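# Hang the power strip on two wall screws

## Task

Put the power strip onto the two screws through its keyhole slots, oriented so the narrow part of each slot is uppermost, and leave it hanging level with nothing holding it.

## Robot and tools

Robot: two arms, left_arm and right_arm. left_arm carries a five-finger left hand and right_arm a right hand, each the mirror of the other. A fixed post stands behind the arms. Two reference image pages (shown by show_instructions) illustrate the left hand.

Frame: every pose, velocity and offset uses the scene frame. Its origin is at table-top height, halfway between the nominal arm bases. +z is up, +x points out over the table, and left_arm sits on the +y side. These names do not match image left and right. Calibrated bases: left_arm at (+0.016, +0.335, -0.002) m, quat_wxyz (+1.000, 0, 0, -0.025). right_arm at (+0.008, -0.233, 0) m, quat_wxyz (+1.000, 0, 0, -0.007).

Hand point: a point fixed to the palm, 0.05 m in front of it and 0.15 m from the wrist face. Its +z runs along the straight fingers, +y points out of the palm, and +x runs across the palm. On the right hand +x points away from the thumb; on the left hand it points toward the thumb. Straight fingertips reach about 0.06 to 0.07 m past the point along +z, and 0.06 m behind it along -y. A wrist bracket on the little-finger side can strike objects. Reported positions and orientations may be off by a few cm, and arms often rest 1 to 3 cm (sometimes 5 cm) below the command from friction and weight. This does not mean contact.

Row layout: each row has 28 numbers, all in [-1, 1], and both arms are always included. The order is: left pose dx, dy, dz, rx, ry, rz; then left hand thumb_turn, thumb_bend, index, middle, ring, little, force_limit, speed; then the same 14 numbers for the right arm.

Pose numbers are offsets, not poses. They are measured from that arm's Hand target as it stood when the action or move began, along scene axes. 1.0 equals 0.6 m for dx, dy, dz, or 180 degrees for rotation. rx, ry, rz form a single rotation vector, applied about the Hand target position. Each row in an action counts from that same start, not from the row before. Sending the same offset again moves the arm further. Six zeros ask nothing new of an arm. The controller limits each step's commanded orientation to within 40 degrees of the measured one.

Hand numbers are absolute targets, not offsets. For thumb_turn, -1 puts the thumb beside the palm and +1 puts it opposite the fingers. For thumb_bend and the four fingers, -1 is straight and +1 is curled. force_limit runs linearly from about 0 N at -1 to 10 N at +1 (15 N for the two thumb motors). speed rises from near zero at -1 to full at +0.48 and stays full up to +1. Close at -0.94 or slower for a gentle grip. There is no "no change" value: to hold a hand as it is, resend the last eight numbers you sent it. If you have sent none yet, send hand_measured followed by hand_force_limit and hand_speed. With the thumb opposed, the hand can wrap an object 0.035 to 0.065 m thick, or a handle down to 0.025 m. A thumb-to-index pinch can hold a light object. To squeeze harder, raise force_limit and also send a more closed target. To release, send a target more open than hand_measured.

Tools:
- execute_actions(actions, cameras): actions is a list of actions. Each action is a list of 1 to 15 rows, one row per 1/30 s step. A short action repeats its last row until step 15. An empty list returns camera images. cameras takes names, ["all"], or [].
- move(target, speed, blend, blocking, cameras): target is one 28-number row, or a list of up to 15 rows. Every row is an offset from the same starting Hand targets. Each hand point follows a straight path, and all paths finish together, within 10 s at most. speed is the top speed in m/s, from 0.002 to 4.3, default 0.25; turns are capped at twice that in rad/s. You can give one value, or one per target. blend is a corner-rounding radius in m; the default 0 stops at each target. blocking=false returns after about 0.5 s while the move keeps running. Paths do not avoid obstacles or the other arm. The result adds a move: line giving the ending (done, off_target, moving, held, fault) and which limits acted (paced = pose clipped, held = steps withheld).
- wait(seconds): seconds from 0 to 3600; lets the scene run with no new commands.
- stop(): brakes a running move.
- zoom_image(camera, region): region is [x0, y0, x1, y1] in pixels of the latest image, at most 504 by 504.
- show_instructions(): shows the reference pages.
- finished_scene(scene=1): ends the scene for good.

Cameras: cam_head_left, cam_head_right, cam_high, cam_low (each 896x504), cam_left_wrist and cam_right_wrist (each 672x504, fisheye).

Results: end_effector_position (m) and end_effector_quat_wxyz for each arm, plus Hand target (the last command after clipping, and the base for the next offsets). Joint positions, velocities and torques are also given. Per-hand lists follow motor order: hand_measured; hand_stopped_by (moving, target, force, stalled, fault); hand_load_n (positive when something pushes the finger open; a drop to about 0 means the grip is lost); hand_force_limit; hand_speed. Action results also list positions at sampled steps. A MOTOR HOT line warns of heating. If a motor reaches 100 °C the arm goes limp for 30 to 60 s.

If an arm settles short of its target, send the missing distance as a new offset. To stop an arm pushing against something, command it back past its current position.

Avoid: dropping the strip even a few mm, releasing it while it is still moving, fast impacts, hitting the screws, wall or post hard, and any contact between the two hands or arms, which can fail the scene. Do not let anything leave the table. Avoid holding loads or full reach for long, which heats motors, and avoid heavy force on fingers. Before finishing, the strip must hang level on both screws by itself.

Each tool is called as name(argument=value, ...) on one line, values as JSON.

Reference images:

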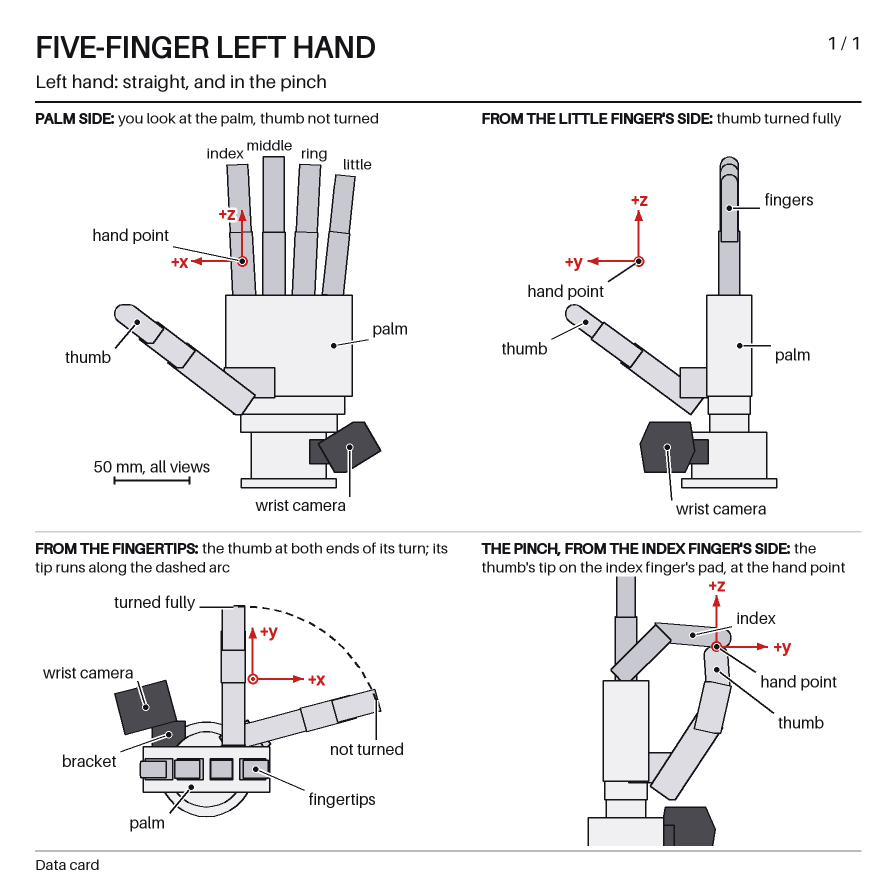

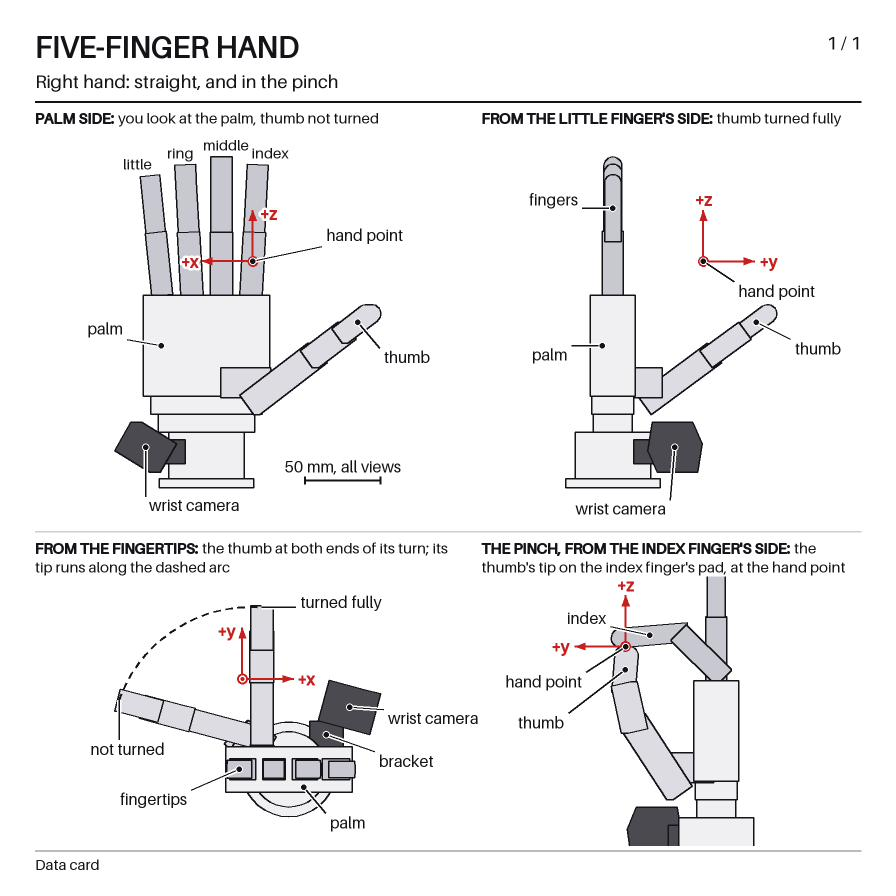

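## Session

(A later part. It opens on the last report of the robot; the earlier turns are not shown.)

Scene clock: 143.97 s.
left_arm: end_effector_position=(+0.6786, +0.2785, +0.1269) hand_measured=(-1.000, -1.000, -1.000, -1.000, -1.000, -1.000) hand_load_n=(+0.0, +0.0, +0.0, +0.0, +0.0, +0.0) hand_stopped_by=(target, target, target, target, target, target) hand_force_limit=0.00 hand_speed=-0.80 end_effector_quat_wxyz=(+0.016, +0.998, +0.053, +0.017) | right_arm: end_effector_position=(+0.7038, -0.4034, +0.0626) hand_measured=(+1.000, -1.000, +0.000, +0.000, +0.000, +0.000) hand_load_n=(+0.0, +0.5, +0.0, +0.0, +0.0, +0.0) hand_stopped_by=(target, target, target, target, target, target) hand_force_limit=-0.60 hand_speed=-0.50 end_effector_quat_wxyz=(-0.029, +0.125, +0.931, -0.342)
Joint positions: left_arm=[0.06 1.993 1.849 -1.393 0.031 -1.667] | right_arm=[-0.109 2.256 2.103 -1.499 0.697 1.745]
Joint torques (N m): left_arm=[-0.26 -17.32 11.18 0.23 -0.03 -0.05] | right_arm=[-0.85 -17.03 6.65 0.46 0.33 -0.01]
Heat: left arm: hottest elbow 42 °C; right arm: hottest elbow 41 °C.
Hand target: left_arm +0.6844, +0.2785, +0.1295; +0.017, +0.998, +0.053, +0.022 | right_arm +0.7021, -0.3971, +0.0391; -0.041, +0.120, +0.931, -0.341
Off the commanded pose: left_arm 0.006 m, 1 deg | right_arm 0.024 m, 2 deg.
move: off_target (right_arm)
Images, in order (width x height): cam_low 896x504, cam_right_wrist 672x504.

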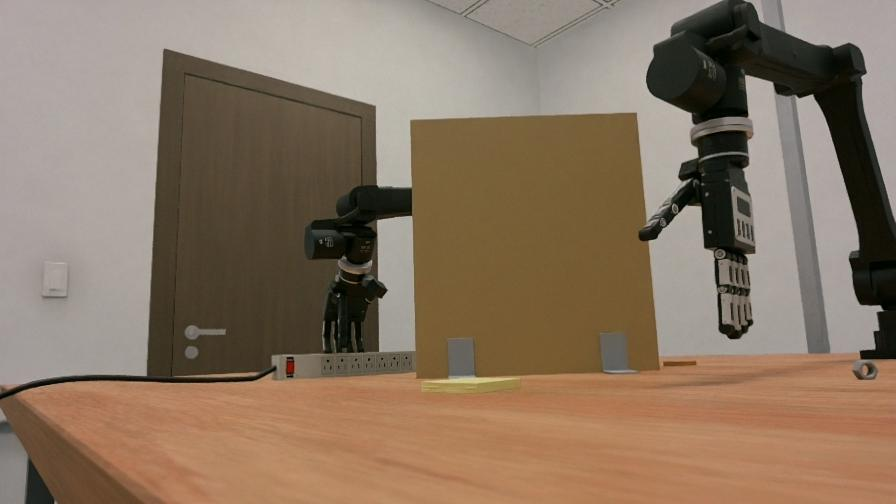

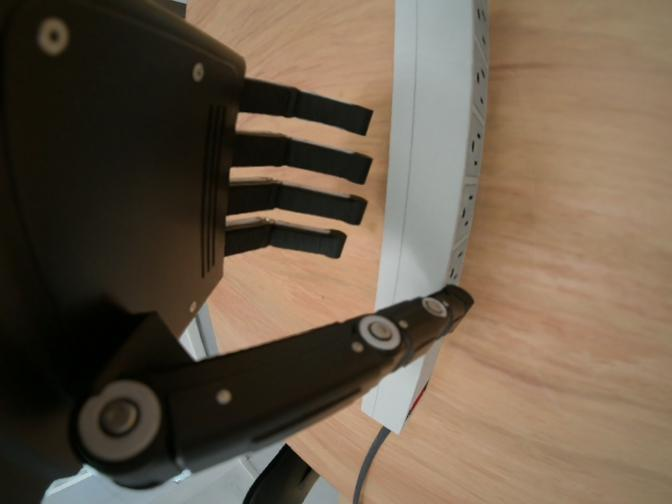

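move(target=[0,0,0,0,0,0,-1,-1,-1,-1,-1,-1,0,-0.8,-0.008,0.03,0.055,0,0,0,1,-1,0,0,0,0,-0.6,-0.5], speed=0.1, cameras=["cam_right_wrist"])

Scene clock: 145.30 s.
left_arm: end_effector_position=(+0.6786, +0.2785, +0.1269) hand_measured=(-1.000, -1.000, -1.000, -1.000, -1.000, -1.000) hand_load_n=(+0.0, +0.0, +0.0, +0.0, +0.0, +0.0) hand_stopped_by=(target, target, target, target, target, target) hand_force_limit=0.00 hand_speed=-0.80 end_effector_quat_wxyz=(+0.016, +0.998, +0.053, +0.017) | right_arm: end_effector_position=(+0.6928, -0.3846, +0.0621) hand_measured=(+1.000, -1.000, +0.000, +0.000, +0.000, +0.000) hand_load_n=(+0.0, +0.0, +0.0, +0.0, +0.0, +0.0) hand_stopped_by=(target, target, target, target, target, target) hand_force_limit=-0.60 hand_speed=-0.50 end_effector_quat_wxyz=(-0.051, +0.114, +0.931, -0.342)
Joint positions: left_arm=[0.06 1.993 1.849 -1.393 0.031 -1.667] | right_arm=[-0.084 2.256 2.103 -1.562 0.694 1.77]
Joint torques (N m): left_arm=[-0.32 -17.14 11.18 0.24 -0.03 -0.09] | right_arm=[-0.56 -19.43 8.44 -0.49 0.33 0.05]
Heat: left arm: hottest elbow 42 °C; right arm: hottest elbow 41 °C.
Hand target: left_arm +0.6844, +0.2785, +0.1295; +0.017, +0.998, +0.053, +0.022 | right_arm +0.6973, -0.3793, +0.0721; -0.041, +0.120, +0.931, -0.341
Off the commanded pose: left_arm 0.006 m, 1 deg | right_arm 0.012 m, 1 deg.
move: off_target (right_arm)

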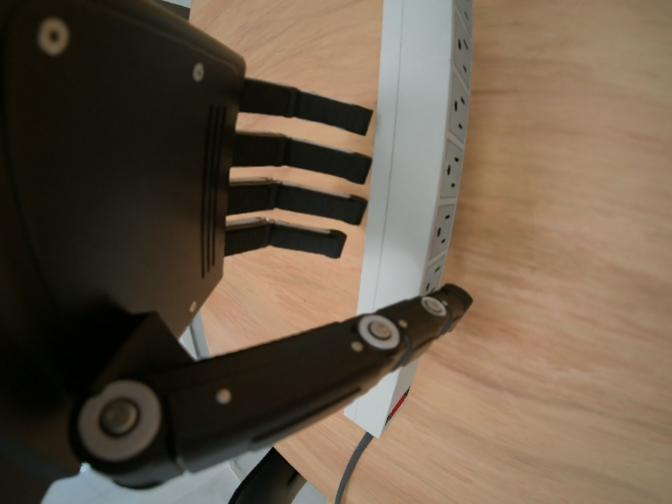

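move(target=[0,0,0,0,0,0,-1,-1,-1,-1,-1,-1,0,-0.8,0.0,-0.008,-0.07,0,0,0,1,-1,0,0,0,0,-0.6,-0.5], speed=0.08, cameras=["cam_right_wrist","cam_low"])

Scene clock: 146.63 s.
left_arm: end_effector_position=(+0.6786, +0.2785, +0.1269) hand_measured=(-1.000, -1.000, -1.000, -1.000, -1.000, -1.000) hand_load_n=(+0.0, +0.0, +0.0, +0.0, +0.0, +0.0) hand_stopped_by=(target, target, target, target, target, target) hand_force_limit=0.00 hand_speed=-0.80 end_effector_quat_wxyz=(+0.016, +0.998, +0.053, +0.017) | right_arm: end_effector_position=(+0.7001, -0.3853, +0.0468) hand_measured=(+1.000, -1.000, +0.000, +0.000, +0.000, +0.000) hand_load_n=(+0.0, +0.0, +0.0, +0.0, +0.0, +0.0) hand_stopped_by=(target, target, target, target, target, target) hand_force_limit=-0.60 hand_speed=-0.50 end_effector_quat_wxyz=(-0.032, +0.121, +0.931, -0.341)
Joint positions: left_arm=[0.06 1.993 1.849 -1.393 0.031 -1.667] | right_arm=[-0.084 2.256 2.062 -1.482 0.694 1.77]
Joint torques (N m): left_arm=[-0.44 -17.03 11.26 0.18 -0.01 -0.06] | right_arm=[-1.26 -17.73 6.57 0.29 0.36 -0.01]
Heat: left arm: hottest elbow 42 °C; right arm: hottest elbow 41 °C.
Hand target: left_arm +0.6844, +0.2785, +0.1295; +0.017, +0.998, +0.053, +0.022 | right_arm +0.6972, -0.3841, +0.0301; -0.041, +0.120, +0.931, -0.341
Off the commanded pose: left_arm 0.006 m, 1 deg | right_arm 0.017 m, 1 deg.
move: off_target (right_arm)
Images, in order (width x height): cam_low 896x504, cam_right_wrist 672x504.

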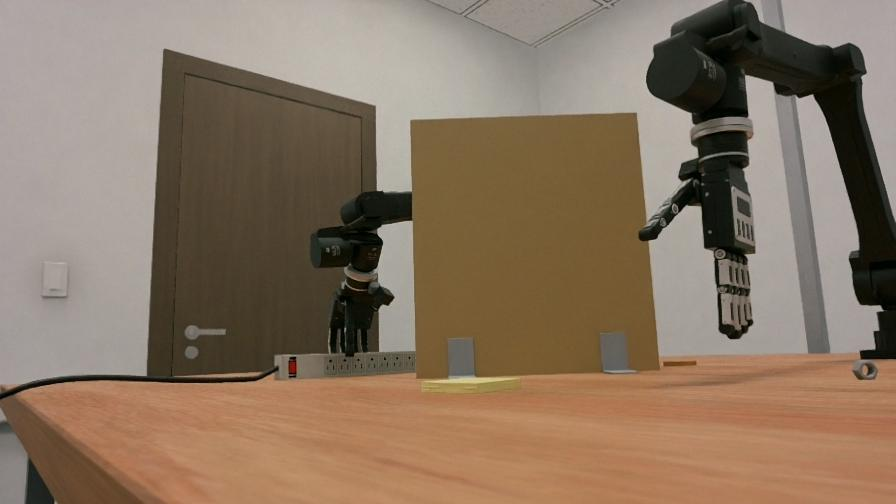

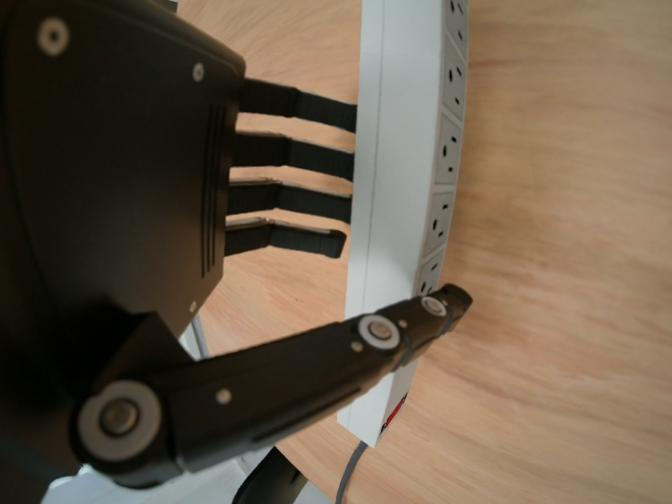

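move(target=[[0,0,0,0,0,0,-1,-1,-1,-1,-1,-1,0,-0.8,0.0,0,0,0,0,0,1,-1,0.15,0.1,0.1,0.12,-0.4,-0.8],[0,0,0,0,0,0,-1,-1,-1,-1,-1,-1,0,-0.8,0.0,0,-0.04,0,0,0,1,-1,0.15,0.1,0.1,0.12,-0.4,-0.8]], speed=0.08, cameras=["cam_right_wrist","cam_low"])

Scene clock: 148.17 s.
left_arm: end_effector_position=(+0.6786, +0.2785, +0.1269) hand_measured=(-1.000, -1.000, -1.000, -1.000, -1.000, -1.000) hand_load_n=(+0.0, +0.0, +0.0, +0.0, +0.0, +0.0) hand_stopped_by=(target, target, target, target, target, target) hand_force_limit=0.00 hand_speed=-0.80 end_effector_quat_wxyz=(+0.016, +0.998, +0.053, +0.017) | right_arm: end_effector_position=(+0.7021, -0.3855, +0.0325) hand_measured=(+1.000, -1.000, +0.150, +0.100, +0.100, +0.120) hand_load_n=(-0.5, +0.0, +0.0, +0.0, +0.0, +1.0) hand_stopped_by=(target, target, target, target, target, target) hand_force_limit=-0.40 hand_speed=-0.80 end_effector_quat_wxyz=(-0.026, +0.123, +0.931, -0.341)
Joint positions: left_arm=[0.06 1.993 1.849 -1.393 0.031 -1.667] | right_arm=[-0.084 2.261 2.031 -1.433 0.694 1.77]
Joint torques (N m): left_arm=[-0.38 -17.03 11.21 0.23 -0.04 -0.06] | right_arm=[-1.14 -16.73 6.42 0.4 0.36 -0.03]
Heat: left arm: hottest elbow 42 °C; right arm: hottest elbow 41 °C.
Hand target: left_arm +0.6844, +0.2785, +0.1295; +0.017, +0.998, +0.053, +0.022 | right_arm +0.6973, -0.3841, +0.0061; -0.041, +0.120, +0.931, -0.341
Off the commanded pose: left_arm 0.006 m, 1 deg | right_arm 0.027 m, 2 deg.
move: off_target (right_arm)
Images, in order (width x height): cam_low 896x504, cam_right_wrist 672x504.

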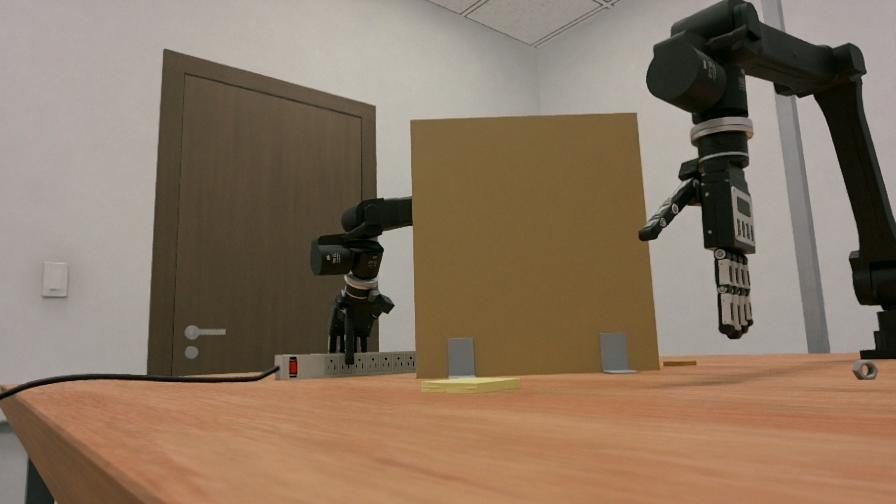

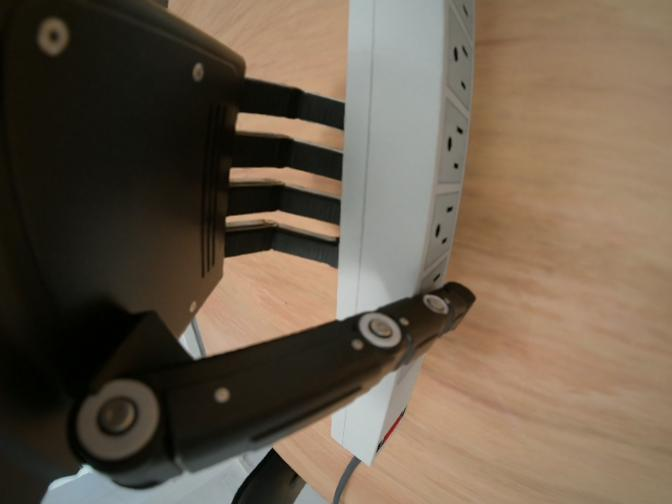

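move(target=[0,0,0,0,0,0,-1,-1,-1,-1,-1,-1,0,-0.8,0.0,0,-0.02,0,0,0,1,-1,0.15,0.1,0.1,0.12,-0.4,-0.8], speed=0.08, cameras=["cam_right_wrist"])

zoom_image(camera="cam_right_wrist", region=[300, 200, 500, 480])

Scene clock: 149.17 s.
left_arm: end_effector_position=(+0.6786, +0.2785, +0.1269) hand_measured=(-1.000, -1.000, -1.000, -1.000, -1.000, -1.000) hand_load_n=(+0.0, +0.0, +0.0, +0.0, +0.0, +0.0) hand_stopped_by=(target, target, target, target, target, target) hand_force_limit=0.00 hand_speed=-0.80 end_effector_quat_wxyz=(+0.016, +0.998, +0.053, +0.017) | right_arm: end_effector_position=(+0.7037, -0.3857, +0.0287) hand_measured=(+1.000, -1.000, +0.150, +0.100, +0.100, +0.120) hand_load_n=(-1.0, +0.0, +0.0, +0.0, +0.0, +1.0) hand_stopped_by=(target, target, target, target, target, target) hand_force_limit=-0.40 hand_speed=-0.80 end_effector_quat_wxyz=(-0.021, +0.125, +0.931, -0.341)
Joint positions: left_arm=[0.06 1.993 1.849 -1.393 0.031 -1.667] | right_arm=[-0.084 2.261 2.021 -1.413 0.694 1.77]
Joint torques (N m): left_arm=[-0.21 -17.26 11.15 0.28 -0.05 -0.06] | right_arm=[-1.32 -15.91 6.02 0.61 0.34 -0.01]
Heat: left arm: hottest elbow 42 °C; right arm: hottest elbow 41 °C.
Hand target: left_arm +0.6844, +0.2785, +0.1295; +0.017, +0.998, +0.053, +0.022 | right_arm +0.6972, -0.3841, -0.0060; -0.041, +0.120, +0.931, -0.341
Off the commanded pose: left_arm 0.006 m, 1 deg | right_arm 0.035 m, 2 deg.
move: off_target (right_arm)

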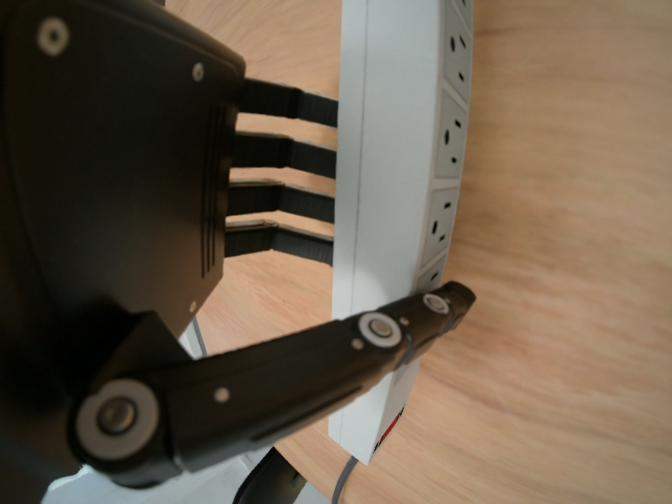

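Scaled by 1.800 from the camera's image (finer frame: 960x720).

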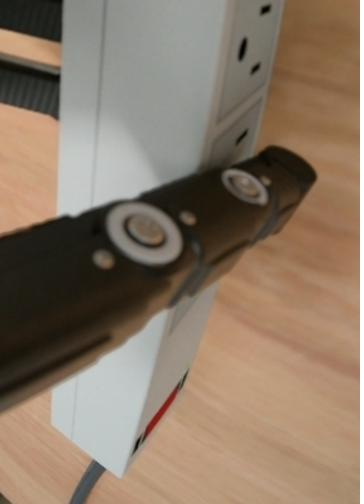

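move(target=[0,0,0,0,0,0,-1,-1,-1,-1,-1,-1,0,-0.8,0,0,0,0,0,0,1,-1,0.7,0.7,0.1,0.12,0.5,-0.88], speed=0.08, cameras=["cam_right_wrist"])

Scene clock: 150.47 s.
left_arm: end_effector_position=(+0.6786, +0.2785, +0.1269) hand_measured=(-1.000, -1.000, -1.000, -1.000, -1.000, -1.000) hand_load_n=(+0.0, +0.0, +0.5, +0.0, +0.0, +0.0) hand_stopped_by=(target, target, target, target, target, target) hand_force_limit=0.00 hand_speed=-0.80 end_effector_quat_wxyz=(+0.016, +0.998, +0.053, +0.017) | right_arm: end_effector_position=(+0.7049, -0.3859, +0.0289) hand_measured=(+1.000, -1.000, +0.404, +0.208, +0.100, +0.120) hand_load_n=(+0.0, +1.0, +7.5, +4.0, +0.0, +0.0) hand_stopped_by=(target, target, force, force, target, target) hand_force_limit=0.50 hand_speed=-0.88 end_effector_quat_wxyz=(-0.019, +0.126, +0.931, -0.341)
Joint positions: left_arm=[0.06 1.993 1.849 -1.393 0.031 -1.667] | right_arm=[-0.084 2.261 2.021 -1.408 0.694 1.77]
Joint torques (N m): left_arm=[-0.67 -17.14 11.19 0.24 -0.04 -0.07] | right_arm=[-1.26 -15.85 6.08 0.42 0.33 -0.02]
Heat: left arm: hottest elbow 42 °C; right arm: hottest elbow 41 °C.
Hand target: left_arm +0.6844, +0.2785, +0.1295; +0.017, +0.998, +0.053, +0.022 | right_arm +0.6972, -0.3841, -0.0060; -0.041, +0.120, +0.931, -0.341
Off the commanded pose: left_arm 0.006 m, 1 deg | right_arm 0.036 m, 3 deg.
move: done

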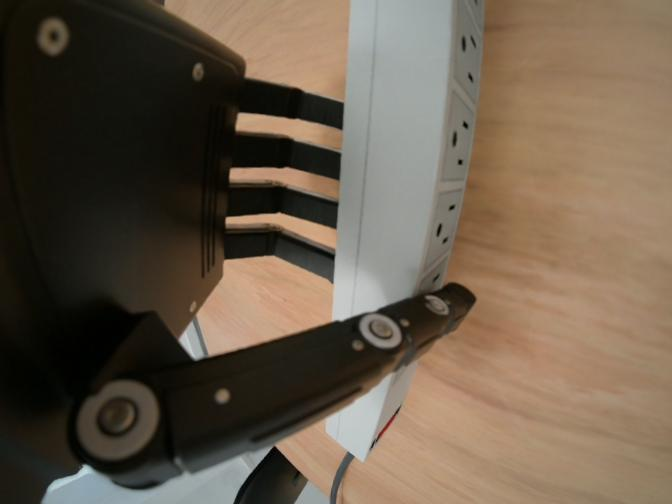

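move(target=[0,0,0,0,0,0,-1,-1,-1,-1,-1,-1,0,-0.8,0,0,0,0,0,0,1,-1,0.8,0.8,0.1,0.12,0.9,-0.88], speed=0.08)

move(target=[0,0,0,0,0,0,-1,-1,-1,-1,-1,-1,0,-0.8,0,0,0,0,0,0,1,-1,0.8,0.8,0.6,0.6,-0.4,-0.9], speed=0.08, cameras=["cam_right_wrist"])

Scene clock: 151.50 s.
left_arm: end_effector_position=(+0.6786, +0.2785, +0.1269) hand_measured=(-1.000, -1.000, -1.000, -1.000, -1.000, -1.000) hand_load_n=(+0.0, +0.0, +0.0, +0.0, +0.0, +0.0) hand_stopped_by=(target, target, target, target, target, target) hand_force_limit=0.00 hand_speed=-0.80 end_effector_quat_wxyz=(+0.016, +0.998, +0.053, +0.017) | right_arm: end_effector_position=(+0.7052, -0.3861, +0.0290) hand_measured=(+1.000, -1.000, +0.424, +0.250, +0.100, +0.120) hand_load_n=(+0.0, +1.0, +8.5, +8.0, +0.0, +0.0) hand_stopped_by=(target, target, force, force, target, target) hand_force_limit=0.90 hand_speed=-0.88 end_effector_quat_wxyz=(-0.018, +0.126, +0.931, -0.342)
Joint positions: left_arm=[0.06 1.993 1.849 -1.393 0.031 -1.667] | right_arm=[-0.084 2.261 2.021 -1.406 0.695 1.77]
Joint torques (N m): left_arm=[-0.44 -17.2 11.18 0.24 -0.02 -0.07] | right_arm=[-1.2 -15.79 6.06 0.34 0.28 -0.02]
Heat: left arm: hottest elbow 42 °C; right arm: hottest elbow 41 °C.
Hand target: left_arm +0.6844, +0.2785, +0.1295; +0.017, +0.998, +0.053, +0.022 | right_arm +0.6972, -0.3841, -0.0059; -0.041, +0.120, +0.931, -0.341
Off the commanded pose: left_arm 0.006 m, 1 deg | right_arm 0.036 m, 3 deg.
move: done

Scene clock: 152.53 s.
left_arm: end_effector_position=(+0.6786, +0.2785, +0.1269) hand_measured=(-1.000, -1.000, -1.000, -1.000, -1.000, -1.000) hand_load_n=(+0.0, +0.0, +0.0, +0.0, +0.0, +0.0) hand_stopped_by=(target, target, target, target, target, target) hand_force_limit=0.00 hand_speed=-0.80 end_effector_quat_wxyz=(+0.016, +0.998, +0.053, +0.017) | right_arm: end_effector_position=(+0.7053, -0.3862, +0.0290) hand_measured=(+1.000, -1.000, +0.424, +0.250, +0.256, +0.332) hand_load_n=(+3.0, +1.5, +9.0, +3.0, +0.5, +3.0) hand_stopped_by=(target, target, force, force, force, force) hand_force_limit=-0.40 hand_speed=-0.90 end_effector_quat_wxyz=(-0.018, +0.126, +0.931, -0.342)
Joint positions: left_arm=[0.06 1.993 1.849 -1.393 0.031 -1.667] | right_arm=[-0.084 2.261 2.021 -1.406 0.696 1.77]
Joint torques (N m): left_arm=[-0.56 -17.26 11.18 0.25 -0.03 -0.06] | right_arm=[-1.2 -15.97 6.06 0.32 0.27 0]
Heat: left arm: hottest elbow 42 °C; right arm: hottest elbow 41 °C.
Hand target: left_arm +0.6844, +0.2785, +0.1295; +0.017, +0.998, +0.053, +0.022 | right_arm +0.6973, -0.3841, -0.0059; -0.041, +0.120, +0.931, -0.341
Off the commanded pose: left_arm 0.006 m, 1 deg | right_arm 0.036 m, 3 deg.
move: done

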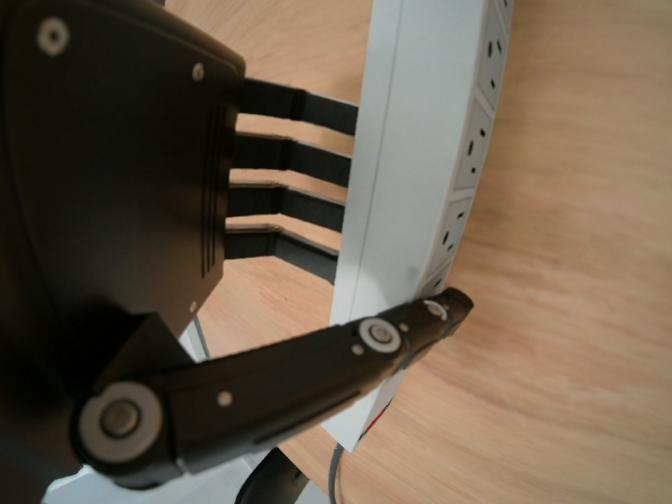

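move(target=[0,0,0,0,0,0,-1,-1,-1,-1,-1,-1,0,-0.8,0,0,0,0,0,0,1,-1,0.8,0.9,0.6,0.6,0.6,-0.9], speed=0.08)

move(target=[0,0,0,0,0,0,-1,-1,-1,-1,-1,-1,0,-0.8,0,0,0.08,0,0,0,1,-1,0.8,0.9,0.6,0.6,0.6,-0.9], speed=0.04, cameras=["cam_right_wrist","cam_low"])

Scene clock: 153.50 s.
left_arm: end_effector_position=(+0.6786, +0.2785, +0.1269) hand_measured=(-1.000, -1.000, -1.000, -1.000, -1.000, -1.000) hand_load_n=(+0.0, +0.0, +0.0, +0.0, +0.0, +0.0) hand_stopped_by=(target, target, target, target, target, target) hand_force_limit=0.00 hand_speed=-0.80 end_effector_quat_wxyz=(+0.016, +0.998, +0.053, +0.017) | right_arm: end_effector_position=(+0.7053, -0.3862, +0.0290) hand_measured=(+1.000, -1.000, +0.424, +0.276, +0.256, +0.332) hand_load_n=(+2.5, +1.0, +8.5, +9.0, +0.0, +2.0) hand_stopped_by=(target, target, force, force, force, force) hand_force_limit=0.60 hand_speed=-0.90 end_effector_quat_wxyz=(-0.018, +0.126, +0.931, -0.342)
Joint positions: left_arm=[0.06 1.993 1.849 -1.393 0.031 -1.667] | right_arm=[-0.084 2.261 2.021 -1.406 0.696 1.77]
Joint torques (N m): left_arm=[-0.21 -17.26 11.21 0.2 -0.05 -0.06] | right_arm=[-1.2 -15.79 6.09 0.34 0.28 -0.01]
Heat: left arm: hottest elbow 42 °C; right arm: hottest elbow 41 °C.
Hand target: left_arm +0.6844, +0.2785, +0.1295; +0.017, +0.998, +0.053, +0.022 | right_arm +0.6972, -0.3841, -0.0059; -0.041, +0.120, +0.931, -0.341
Off the commanded pose: left_arm 0.006 m, 1 deg | right_arm 0.036 m, 3 deg.
move: done

Scene clock: 155.00 s.
left_arm: end_effector_position=(+0.6786, +0.2785, +0.1269) hand_measured=(-1.000, -1.000, -1.000, -1.000, -1.000, -1.000) hand_load_n=(+0.0, +0.0, +0.0, +0.0, +0.0, +0.0) hand_stopped_by=(target, target, target, target, target, target) hand_force_limit=0.00 hand_speed=-0.80 end_effector_quat_wxyz=(+0.016, +0.998, +0.053, +0.017) | right_arm: end_effector_position=(+0.6893, -0.3848, +0.0304) hand_measured=(+1.000, -1.000, +0.424, +0.276, +0.256, +0.332) hand_load_n=(+0.5, +1.0, +8.0, +7.5, +0.0, +0.5) hand_stopped_by=(target, target, force, force, force, force) hand_force_limit=0.60 hand_speed=-0.90 end_effector_quat_wxyz=(-0.048, +0.117, +0.931, -0.343)
Joint positions: left_arm=[0.06 1.993 1.849 -1.393 0.031 -1.667] | right_arm=[-0.084 2.261 2.027 -1.477 0.696 1.775]
Joint torques (N m): left_arm=[-0.38 -17.2 11.19 0.23 -0.03 -0.05] | right_arm=[-1.14 -18.67 10.18 -0.96 0.27 -0.06]
Heat: left arm: hottest elbow 42 °C; right arm: hottest elbow 41 °C.
Hand target: left_arm +0.6844, +0.2785, +0.1295; +0.017, +0.998, +0.053, +0.022 | right_arm +0.6973, -0.3841, +0.0421; -0.041, +0.120, +0.931, -0.341
Off the commanded pose: left_arm 0.006 m, 1 deg | right_arm 0.014 m, 1 deg.
move: off_target (right_arm)
Images, in order (width x height): cam_low 896x504, cam_right_wrist 672x504.

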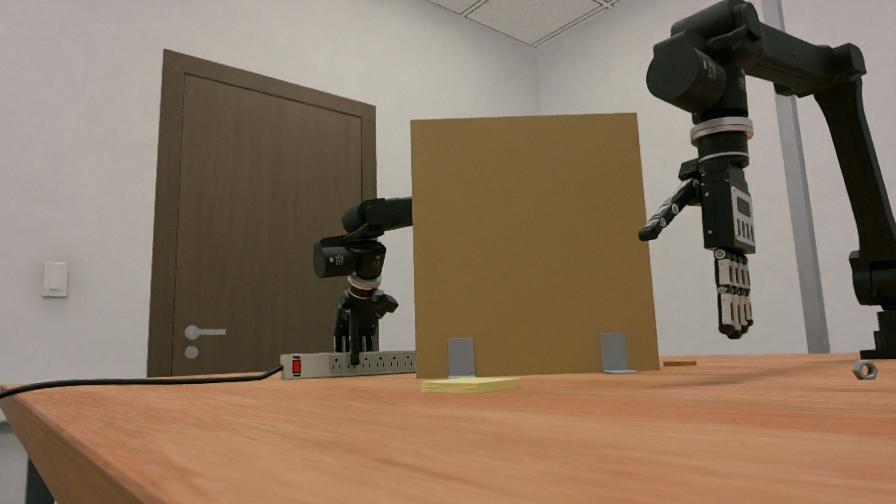

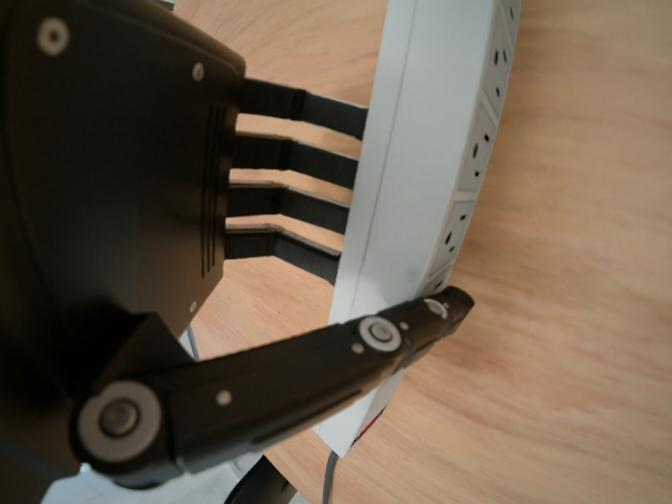

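move(target=[0,0,0,0,0,0,-1,-1,-1,-1,-1,-1,0,-0.8,0,0,0.06,0,0,0,1,-1,0.8,0.9,0.6,0.6,0.6,-0.9], speed=0.04, cameras=["cam_right_wrist","cam_low"])

Scene clock: 156.53 s.
left_arm: end_effector_position=(+0.6786, +0.2785, +0.1269) hand_measured=(-1.000, -1.000, -1.000, -1.000, -1.000, -1.000) hand_load_n=(+0.0, +0.0, +0.0, +0.0, +0.0, +0.0) hand_stopped_by=(target, target, target, target, target, target) hand_force_limit=0.00 hand_speed=-0.80 end_effector_quat_wxyz=(+0.016, +0.998, +0.053, +0.017) | right_arm: end_effector_position=(+0.6813, -0.3832, +0.0447) hand_measured=(+1.000, -1.000, +0.424, +0.276, +0.256, +0.332) hand_load_n=(+0.0, +0.0, +5.0, +1.0, +0.0, +1.0) hand_stopped_by=(target, target, force, force, force, force) hand_force_limit=0.60 hand_speed=-0.90 end_effector_quat_wxyz=(-0.068, +0.110, +0.931, -0.342)
Joint positions: left_arm=[0.06 1.993 1.849 -1.393 0.031 -1.667] | right_arm=[-0.084 2.261 2.066 -1.559 0.692 1.775]
Joint torques (N m): left_arm=[-0.44 -16.97 11.15 0.17 -0.04 -0.05] | right_arm=[-1.2 -20.66 11.3 -0.88 0.45 -0.07]
Heat: left arm: hottest elbow 42 °C; right arm: hottest elbow 41 °C.
Hand target: left_arm +0.6844, +0.2785, +0.1295; +0.017, +0.998, +0.053, +0.022 | right_arm +0.6973, -0.3841, +0.0781; -0.041, +0.120, +0.931, -0.341
Off the commanded pose: left_arm 0.006 m, 1 deg | right_arm 0.037 m, 3 deg.
move: off_target (right_arm)
Images, in order (width x height): cam_low 896x504, cam_right_wrist 672x504.

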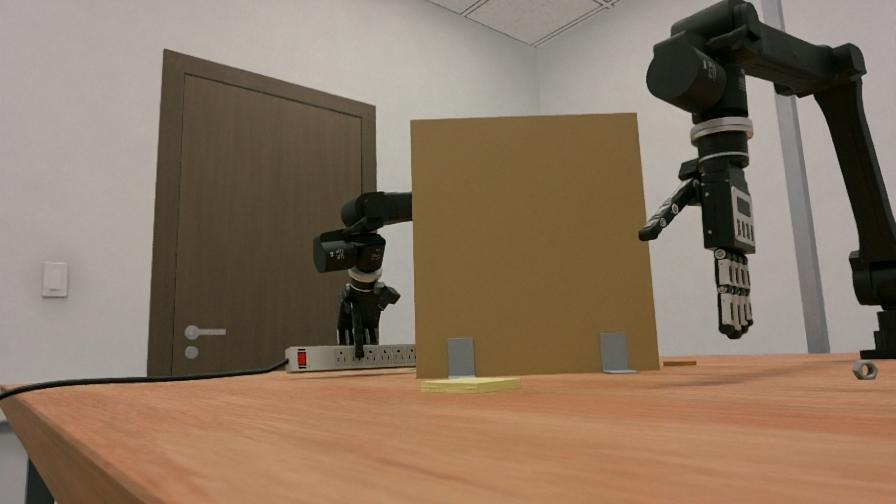

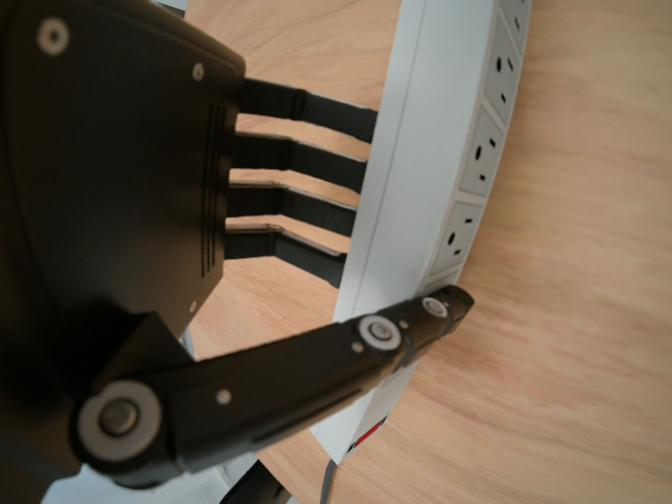

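move(target=[[0,0,0,0,0,0,-1,-1,-1,-1,-1,-1,0,-0.8,0,0,-0.045,0,0,0,1,-1,0.8,0.9,0.6,0.6,0.6,-0.9],[0,0,0,0,0,0,-1,-1,-1,-1,-1,-1,0,-0.8,-0.3,0.1,-0.045,0,0,0,1,-1,0.8,0.9,0.6,0.6,0.6,-0.9]], speed=0.06, cameras=["all"])

Scene clock: 169.93 s.
left_arm: end_effector_position=(+0.6786, +0.2785, +0.1269) hand_measured=(-1.000, -1.000, -1.000, -1.000, -1.000, -1.000) hand_load_n=(+0.0, +0.0, +0.0, +0.0, +0.0, +0.0) hand_stopped_by=(target, target, target, target, target, target) hand_force_limit=0.00 hand_speed=-0.80 end_effector_quat_wxyz=(+0.016, +0.998, +0.053, +0.017) | right_arm: end_effector_position=(+0.5187, -0.3296, +0.0512) hand_measured=(+1.000, -1.000, +0.424, +0.276, +0.256, +0.332) hand_load_n=(+0.0, +0.0, +0.5, +0.0, +0.0, +0.0) hand_stopped_by=(target, target, force, force, force, force) hand_force_limit=0.60 hand_speed=-0.90 end_effector_quat_wxyz=(-0.047, +0.117, +0.931, -0.343)
Joint positions: left_arm=[0.06 1.993 1.849 -1.393 0.031 -1.667] | right_arm=[-0.008 1.806 1.338 -1.303 0.682 1.87]
Joint torques (N m): left_arm=[-0.26 -17.08 11.28 0.18 -0.04 -0.07] | right_arm=[-0.5 -13.27 5.63 0.25 0.22 0.07]
Heat: left arm: hottest elbow 42 °C; right arm: hottest elbow 42 °C.
Hand target: left_arm +0.6844, +0.2785, +0.1295; +0.017, +0.998, +0.053, +0.022 | right_arm +0.5173, -0.3240, +0.0512; -0.041, +0.120, +0.931, -0.341
Off the commanded pose: left_arm 0.006 m, 1 deg | right_arm 0.006 m, 1 deg.
move: done

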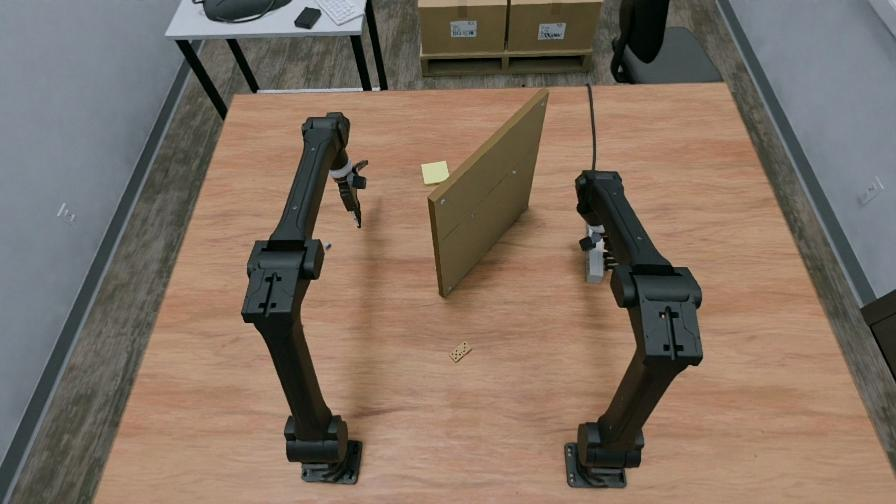

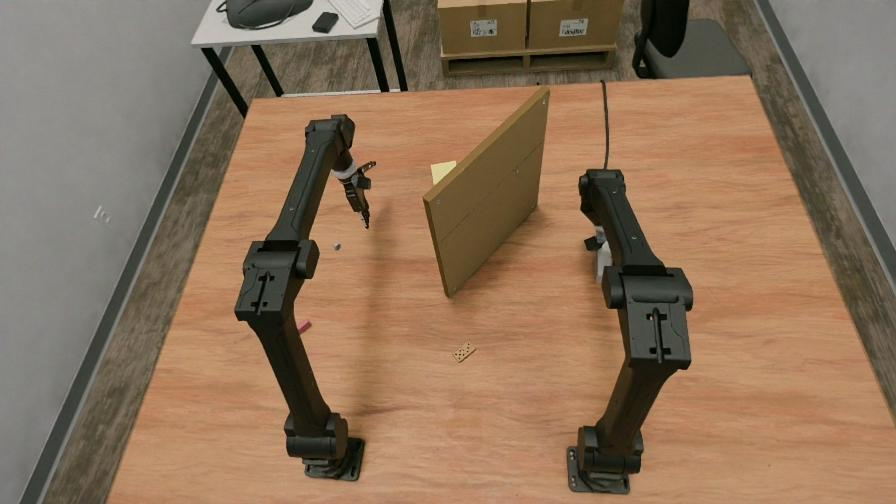

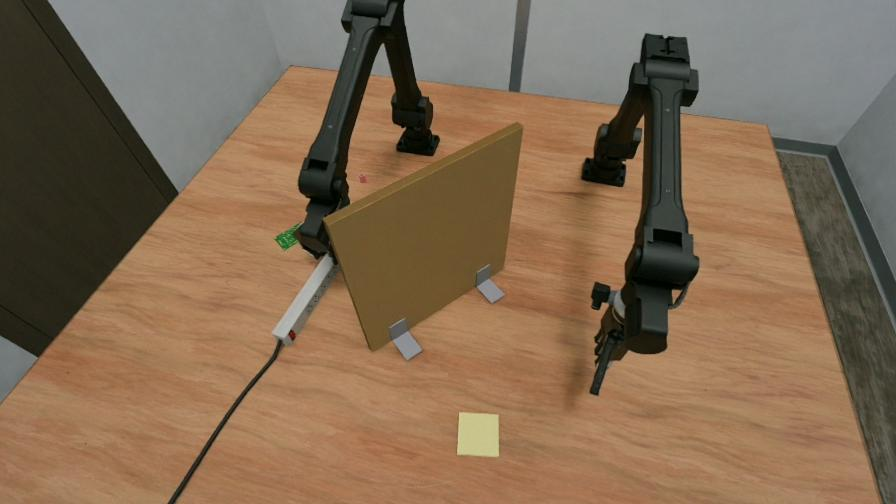

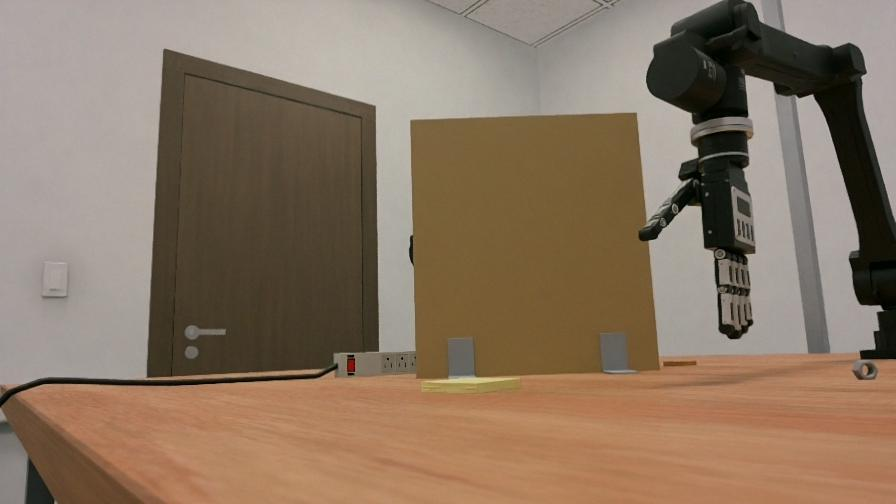

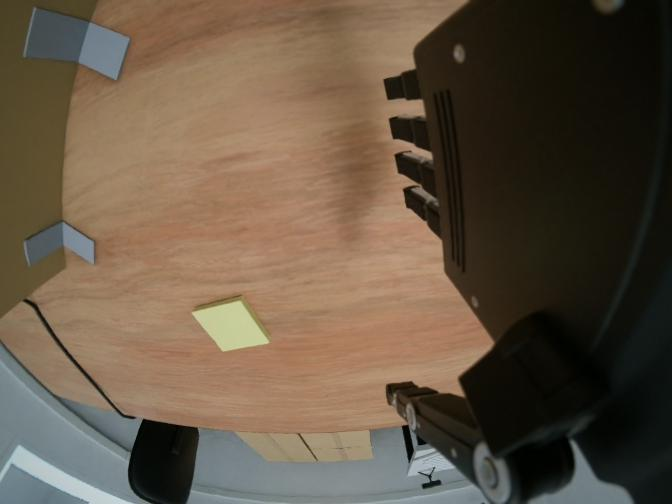

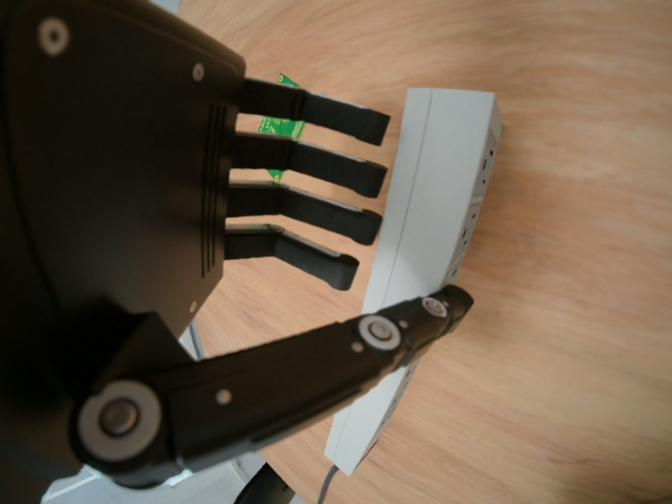

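move(target=[[0,0,0,0,0,0,-1,-1,-1,-1,-1,-1,0,-0.8,0,0,0.05,0,0,0,1,-1,0,0,0,0,0.6,-0.5],[0,0,0,0,0,0,-1,-1,-1,-1,-1,-1,0,-0.8,0,0.02,0.18,-0.0965,0.0258,0,1,-1,-0.2,-0.3,-0.3,-0.2,0.6,-0.5]], speed=0.12, cameras=["cam_right_wrist","cam_head_left"])

Scene clock: 173.30 s.
left_arm: end_effector_position=(+0.6786, +0.2785, +0.1269) hand_measured=(-1.000, -1.000, -1.000, -1.000, -1.000, -1.000) hand_load_n=(+0.0, +0.0, +0.0, +0.0, +0.0, +0.0) hand_stopped_by=(target, target, target, target, target, target) hand_force_limit=0.00 hand_speed=-0.80 end_effector_quat_wxyz=(+0.016, +0.998, +0.053, +0.017) | right_arm: end_effector_position=(+0.5033, -0.3167, +0.1477) hand_measured=(+1.000, -1.000, -0.200, -0.300, -0.300, -0.200) hand_load_n=(+0.0, +0.0, +0.0, +0.0, +0.0, +0.0) hand_stopped_by=(target, target, target, target, target, target) hand_force_limit=0.60 hand_speed=-0.50 end_effector_quat_wxyz=(-0.059, +0.080, +0.879, -0.467)
Joint positions: left_arm=[0.06 1.993 1.849 -1.393 0.031 -1.667] | right_arm=[0.109 1.769 1.464 -1.693 0.912 2.059]
Joint torques (N m): left_arm=[-0.44 -17.2 11.17 0.27 -0.03 -0.05] | right_arm=[-0.73 -11.75 9.94 -1.06 0.65 0.07]
Heat: left arm: hottest elbow 42 °C; right arm: hottest elbow 42 °C.
Hand target: left_arm +0.6844, +0.2785, +0.1295; +0.017, +0.998, +0.053, +0.022 | right_arm +0.5173, -0.3120, +0.1591; -0.060, +0.111, +0.867, -0.482
Off the commanded pose: left_arm 0.006 m, 1 deg | right_arm 0.019 m, 4 deg.
joint sent to its limit (right arm) — joint 4 (wrist pitch), lower limit; joint 6 (wrist roll), upper limit. The joint targets are off in orientation, not in position.
move: off_target (right_arm); target 2's new numbers were sent with right_arm's hand 0.019 m and 4 deg from that target
Images, in order (width x height): cam_head_left 896x504, cam_right_wrist 672x504.

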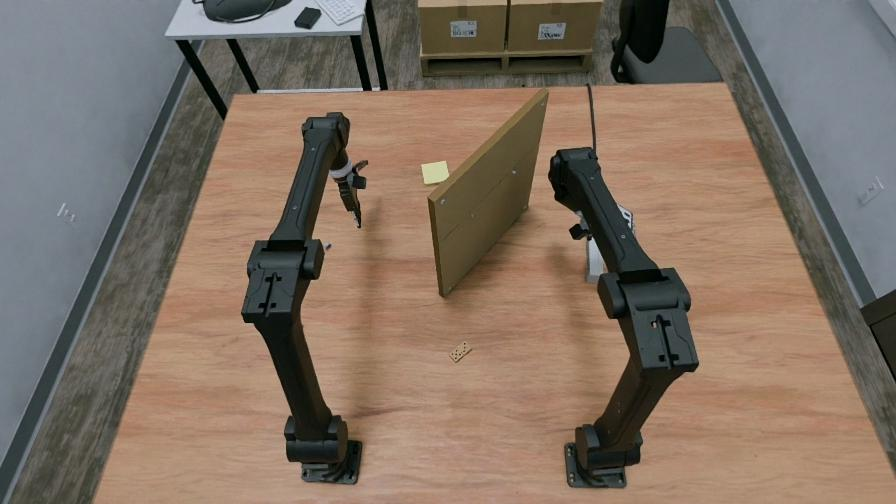

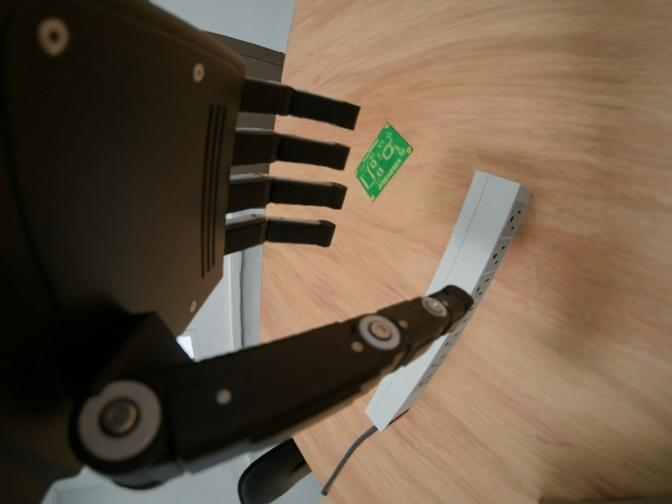

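move(target=[0,0,0,0,0,0,-1,-1,-1,-1,-1,-1,0,-0.8,0.124,-0.0545,-0.12,0.0969,-0.0282,-0.0248,1,-1,-0.5,-0.5,-0.5,-0.5,0.6,-0.5], speed=0.12, cameras=["cam_right_wrist","cam_head_left","cam_high"])

Scene clock: 183.33 s.
left_arm: end_effector_position=(+0.6786, +0.2785, +0.1269) hand_measured=(-1.000, -1.000, -1.000, -1.000, -1.000, -1.000) hand_load_n=(+0.0, +0.0, +0.0, +0.0, +0.0, +0.0) hand_stopped_by=(target, target, target, target, target, target) hand_force_limit=0.00 hand_speed=-0.80 end_effector_quat_wxyz=(+0.016, +0.998, +0.053, +0.017) | right_arm: end_effector_position=(+0.5743, -0.3430, +0.0826) hand_measured=(+1.000, -1.000, -0.500, -0.500, -0.500, -0.500) hand_load_n=(+0.0, +0.0, +0.0, +0.0, +0.0, +0.0) hand_stopped_by=(target, target, target, target, target, target) hand_force_limit=0.60 hand_speed=-0.50 end_effector_quat_wxyz=(-0.068, +0.155, +0.925, -0.341)
Joint positions: left_arm=[0.06 1.993 1.849 -1.393 0.031 -1.667] | right_arm=[-0.029 1.946 1.635 -1.524 0.668 1.953]
Joint torques (N m): left_arm=[-0.5 -17.2 11.19 0.27 -0.02 -0.08] | right_arm=[-1.44 -13.45 10.51 -0.1 0.29 -0.19]
Heat: left arm: hottest elbow 42 °C; right arm: hottest elbow 42 °C.
Hand target: left_arm +0.6844, +0.2785, +0.1295; +0.017, +0.998, +0.053, +0.022 | right_arm +0.5917, -0.3448, +0.0872; -0.057, +0.155, +0.927, -0.337
Off the commanded pose: left_arm 0.006 m, 1 deg | right_arm 0.018 m, 1 deg.
move: off_target (right_arm)
Images, in order (width x height): cam_head_left 896x504, cam_high 896x504, cam_right_wrist 672x504.

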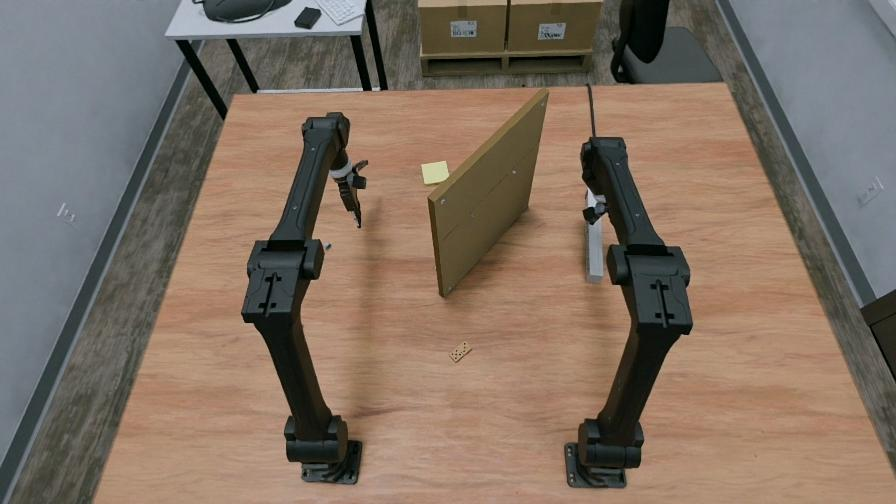

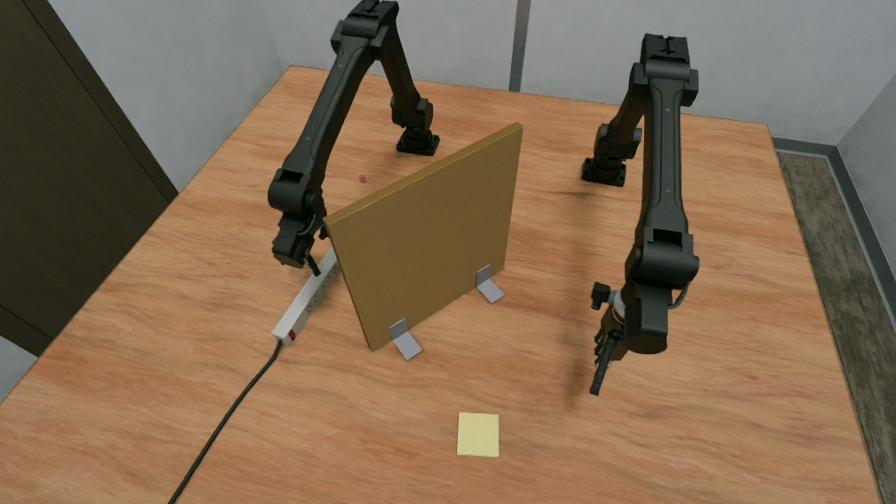

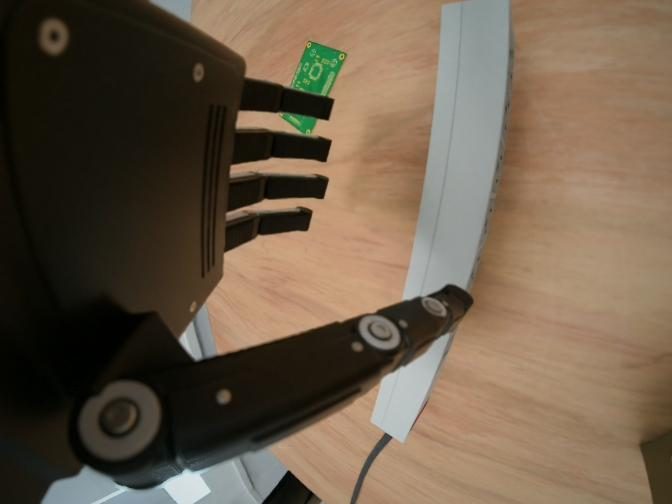

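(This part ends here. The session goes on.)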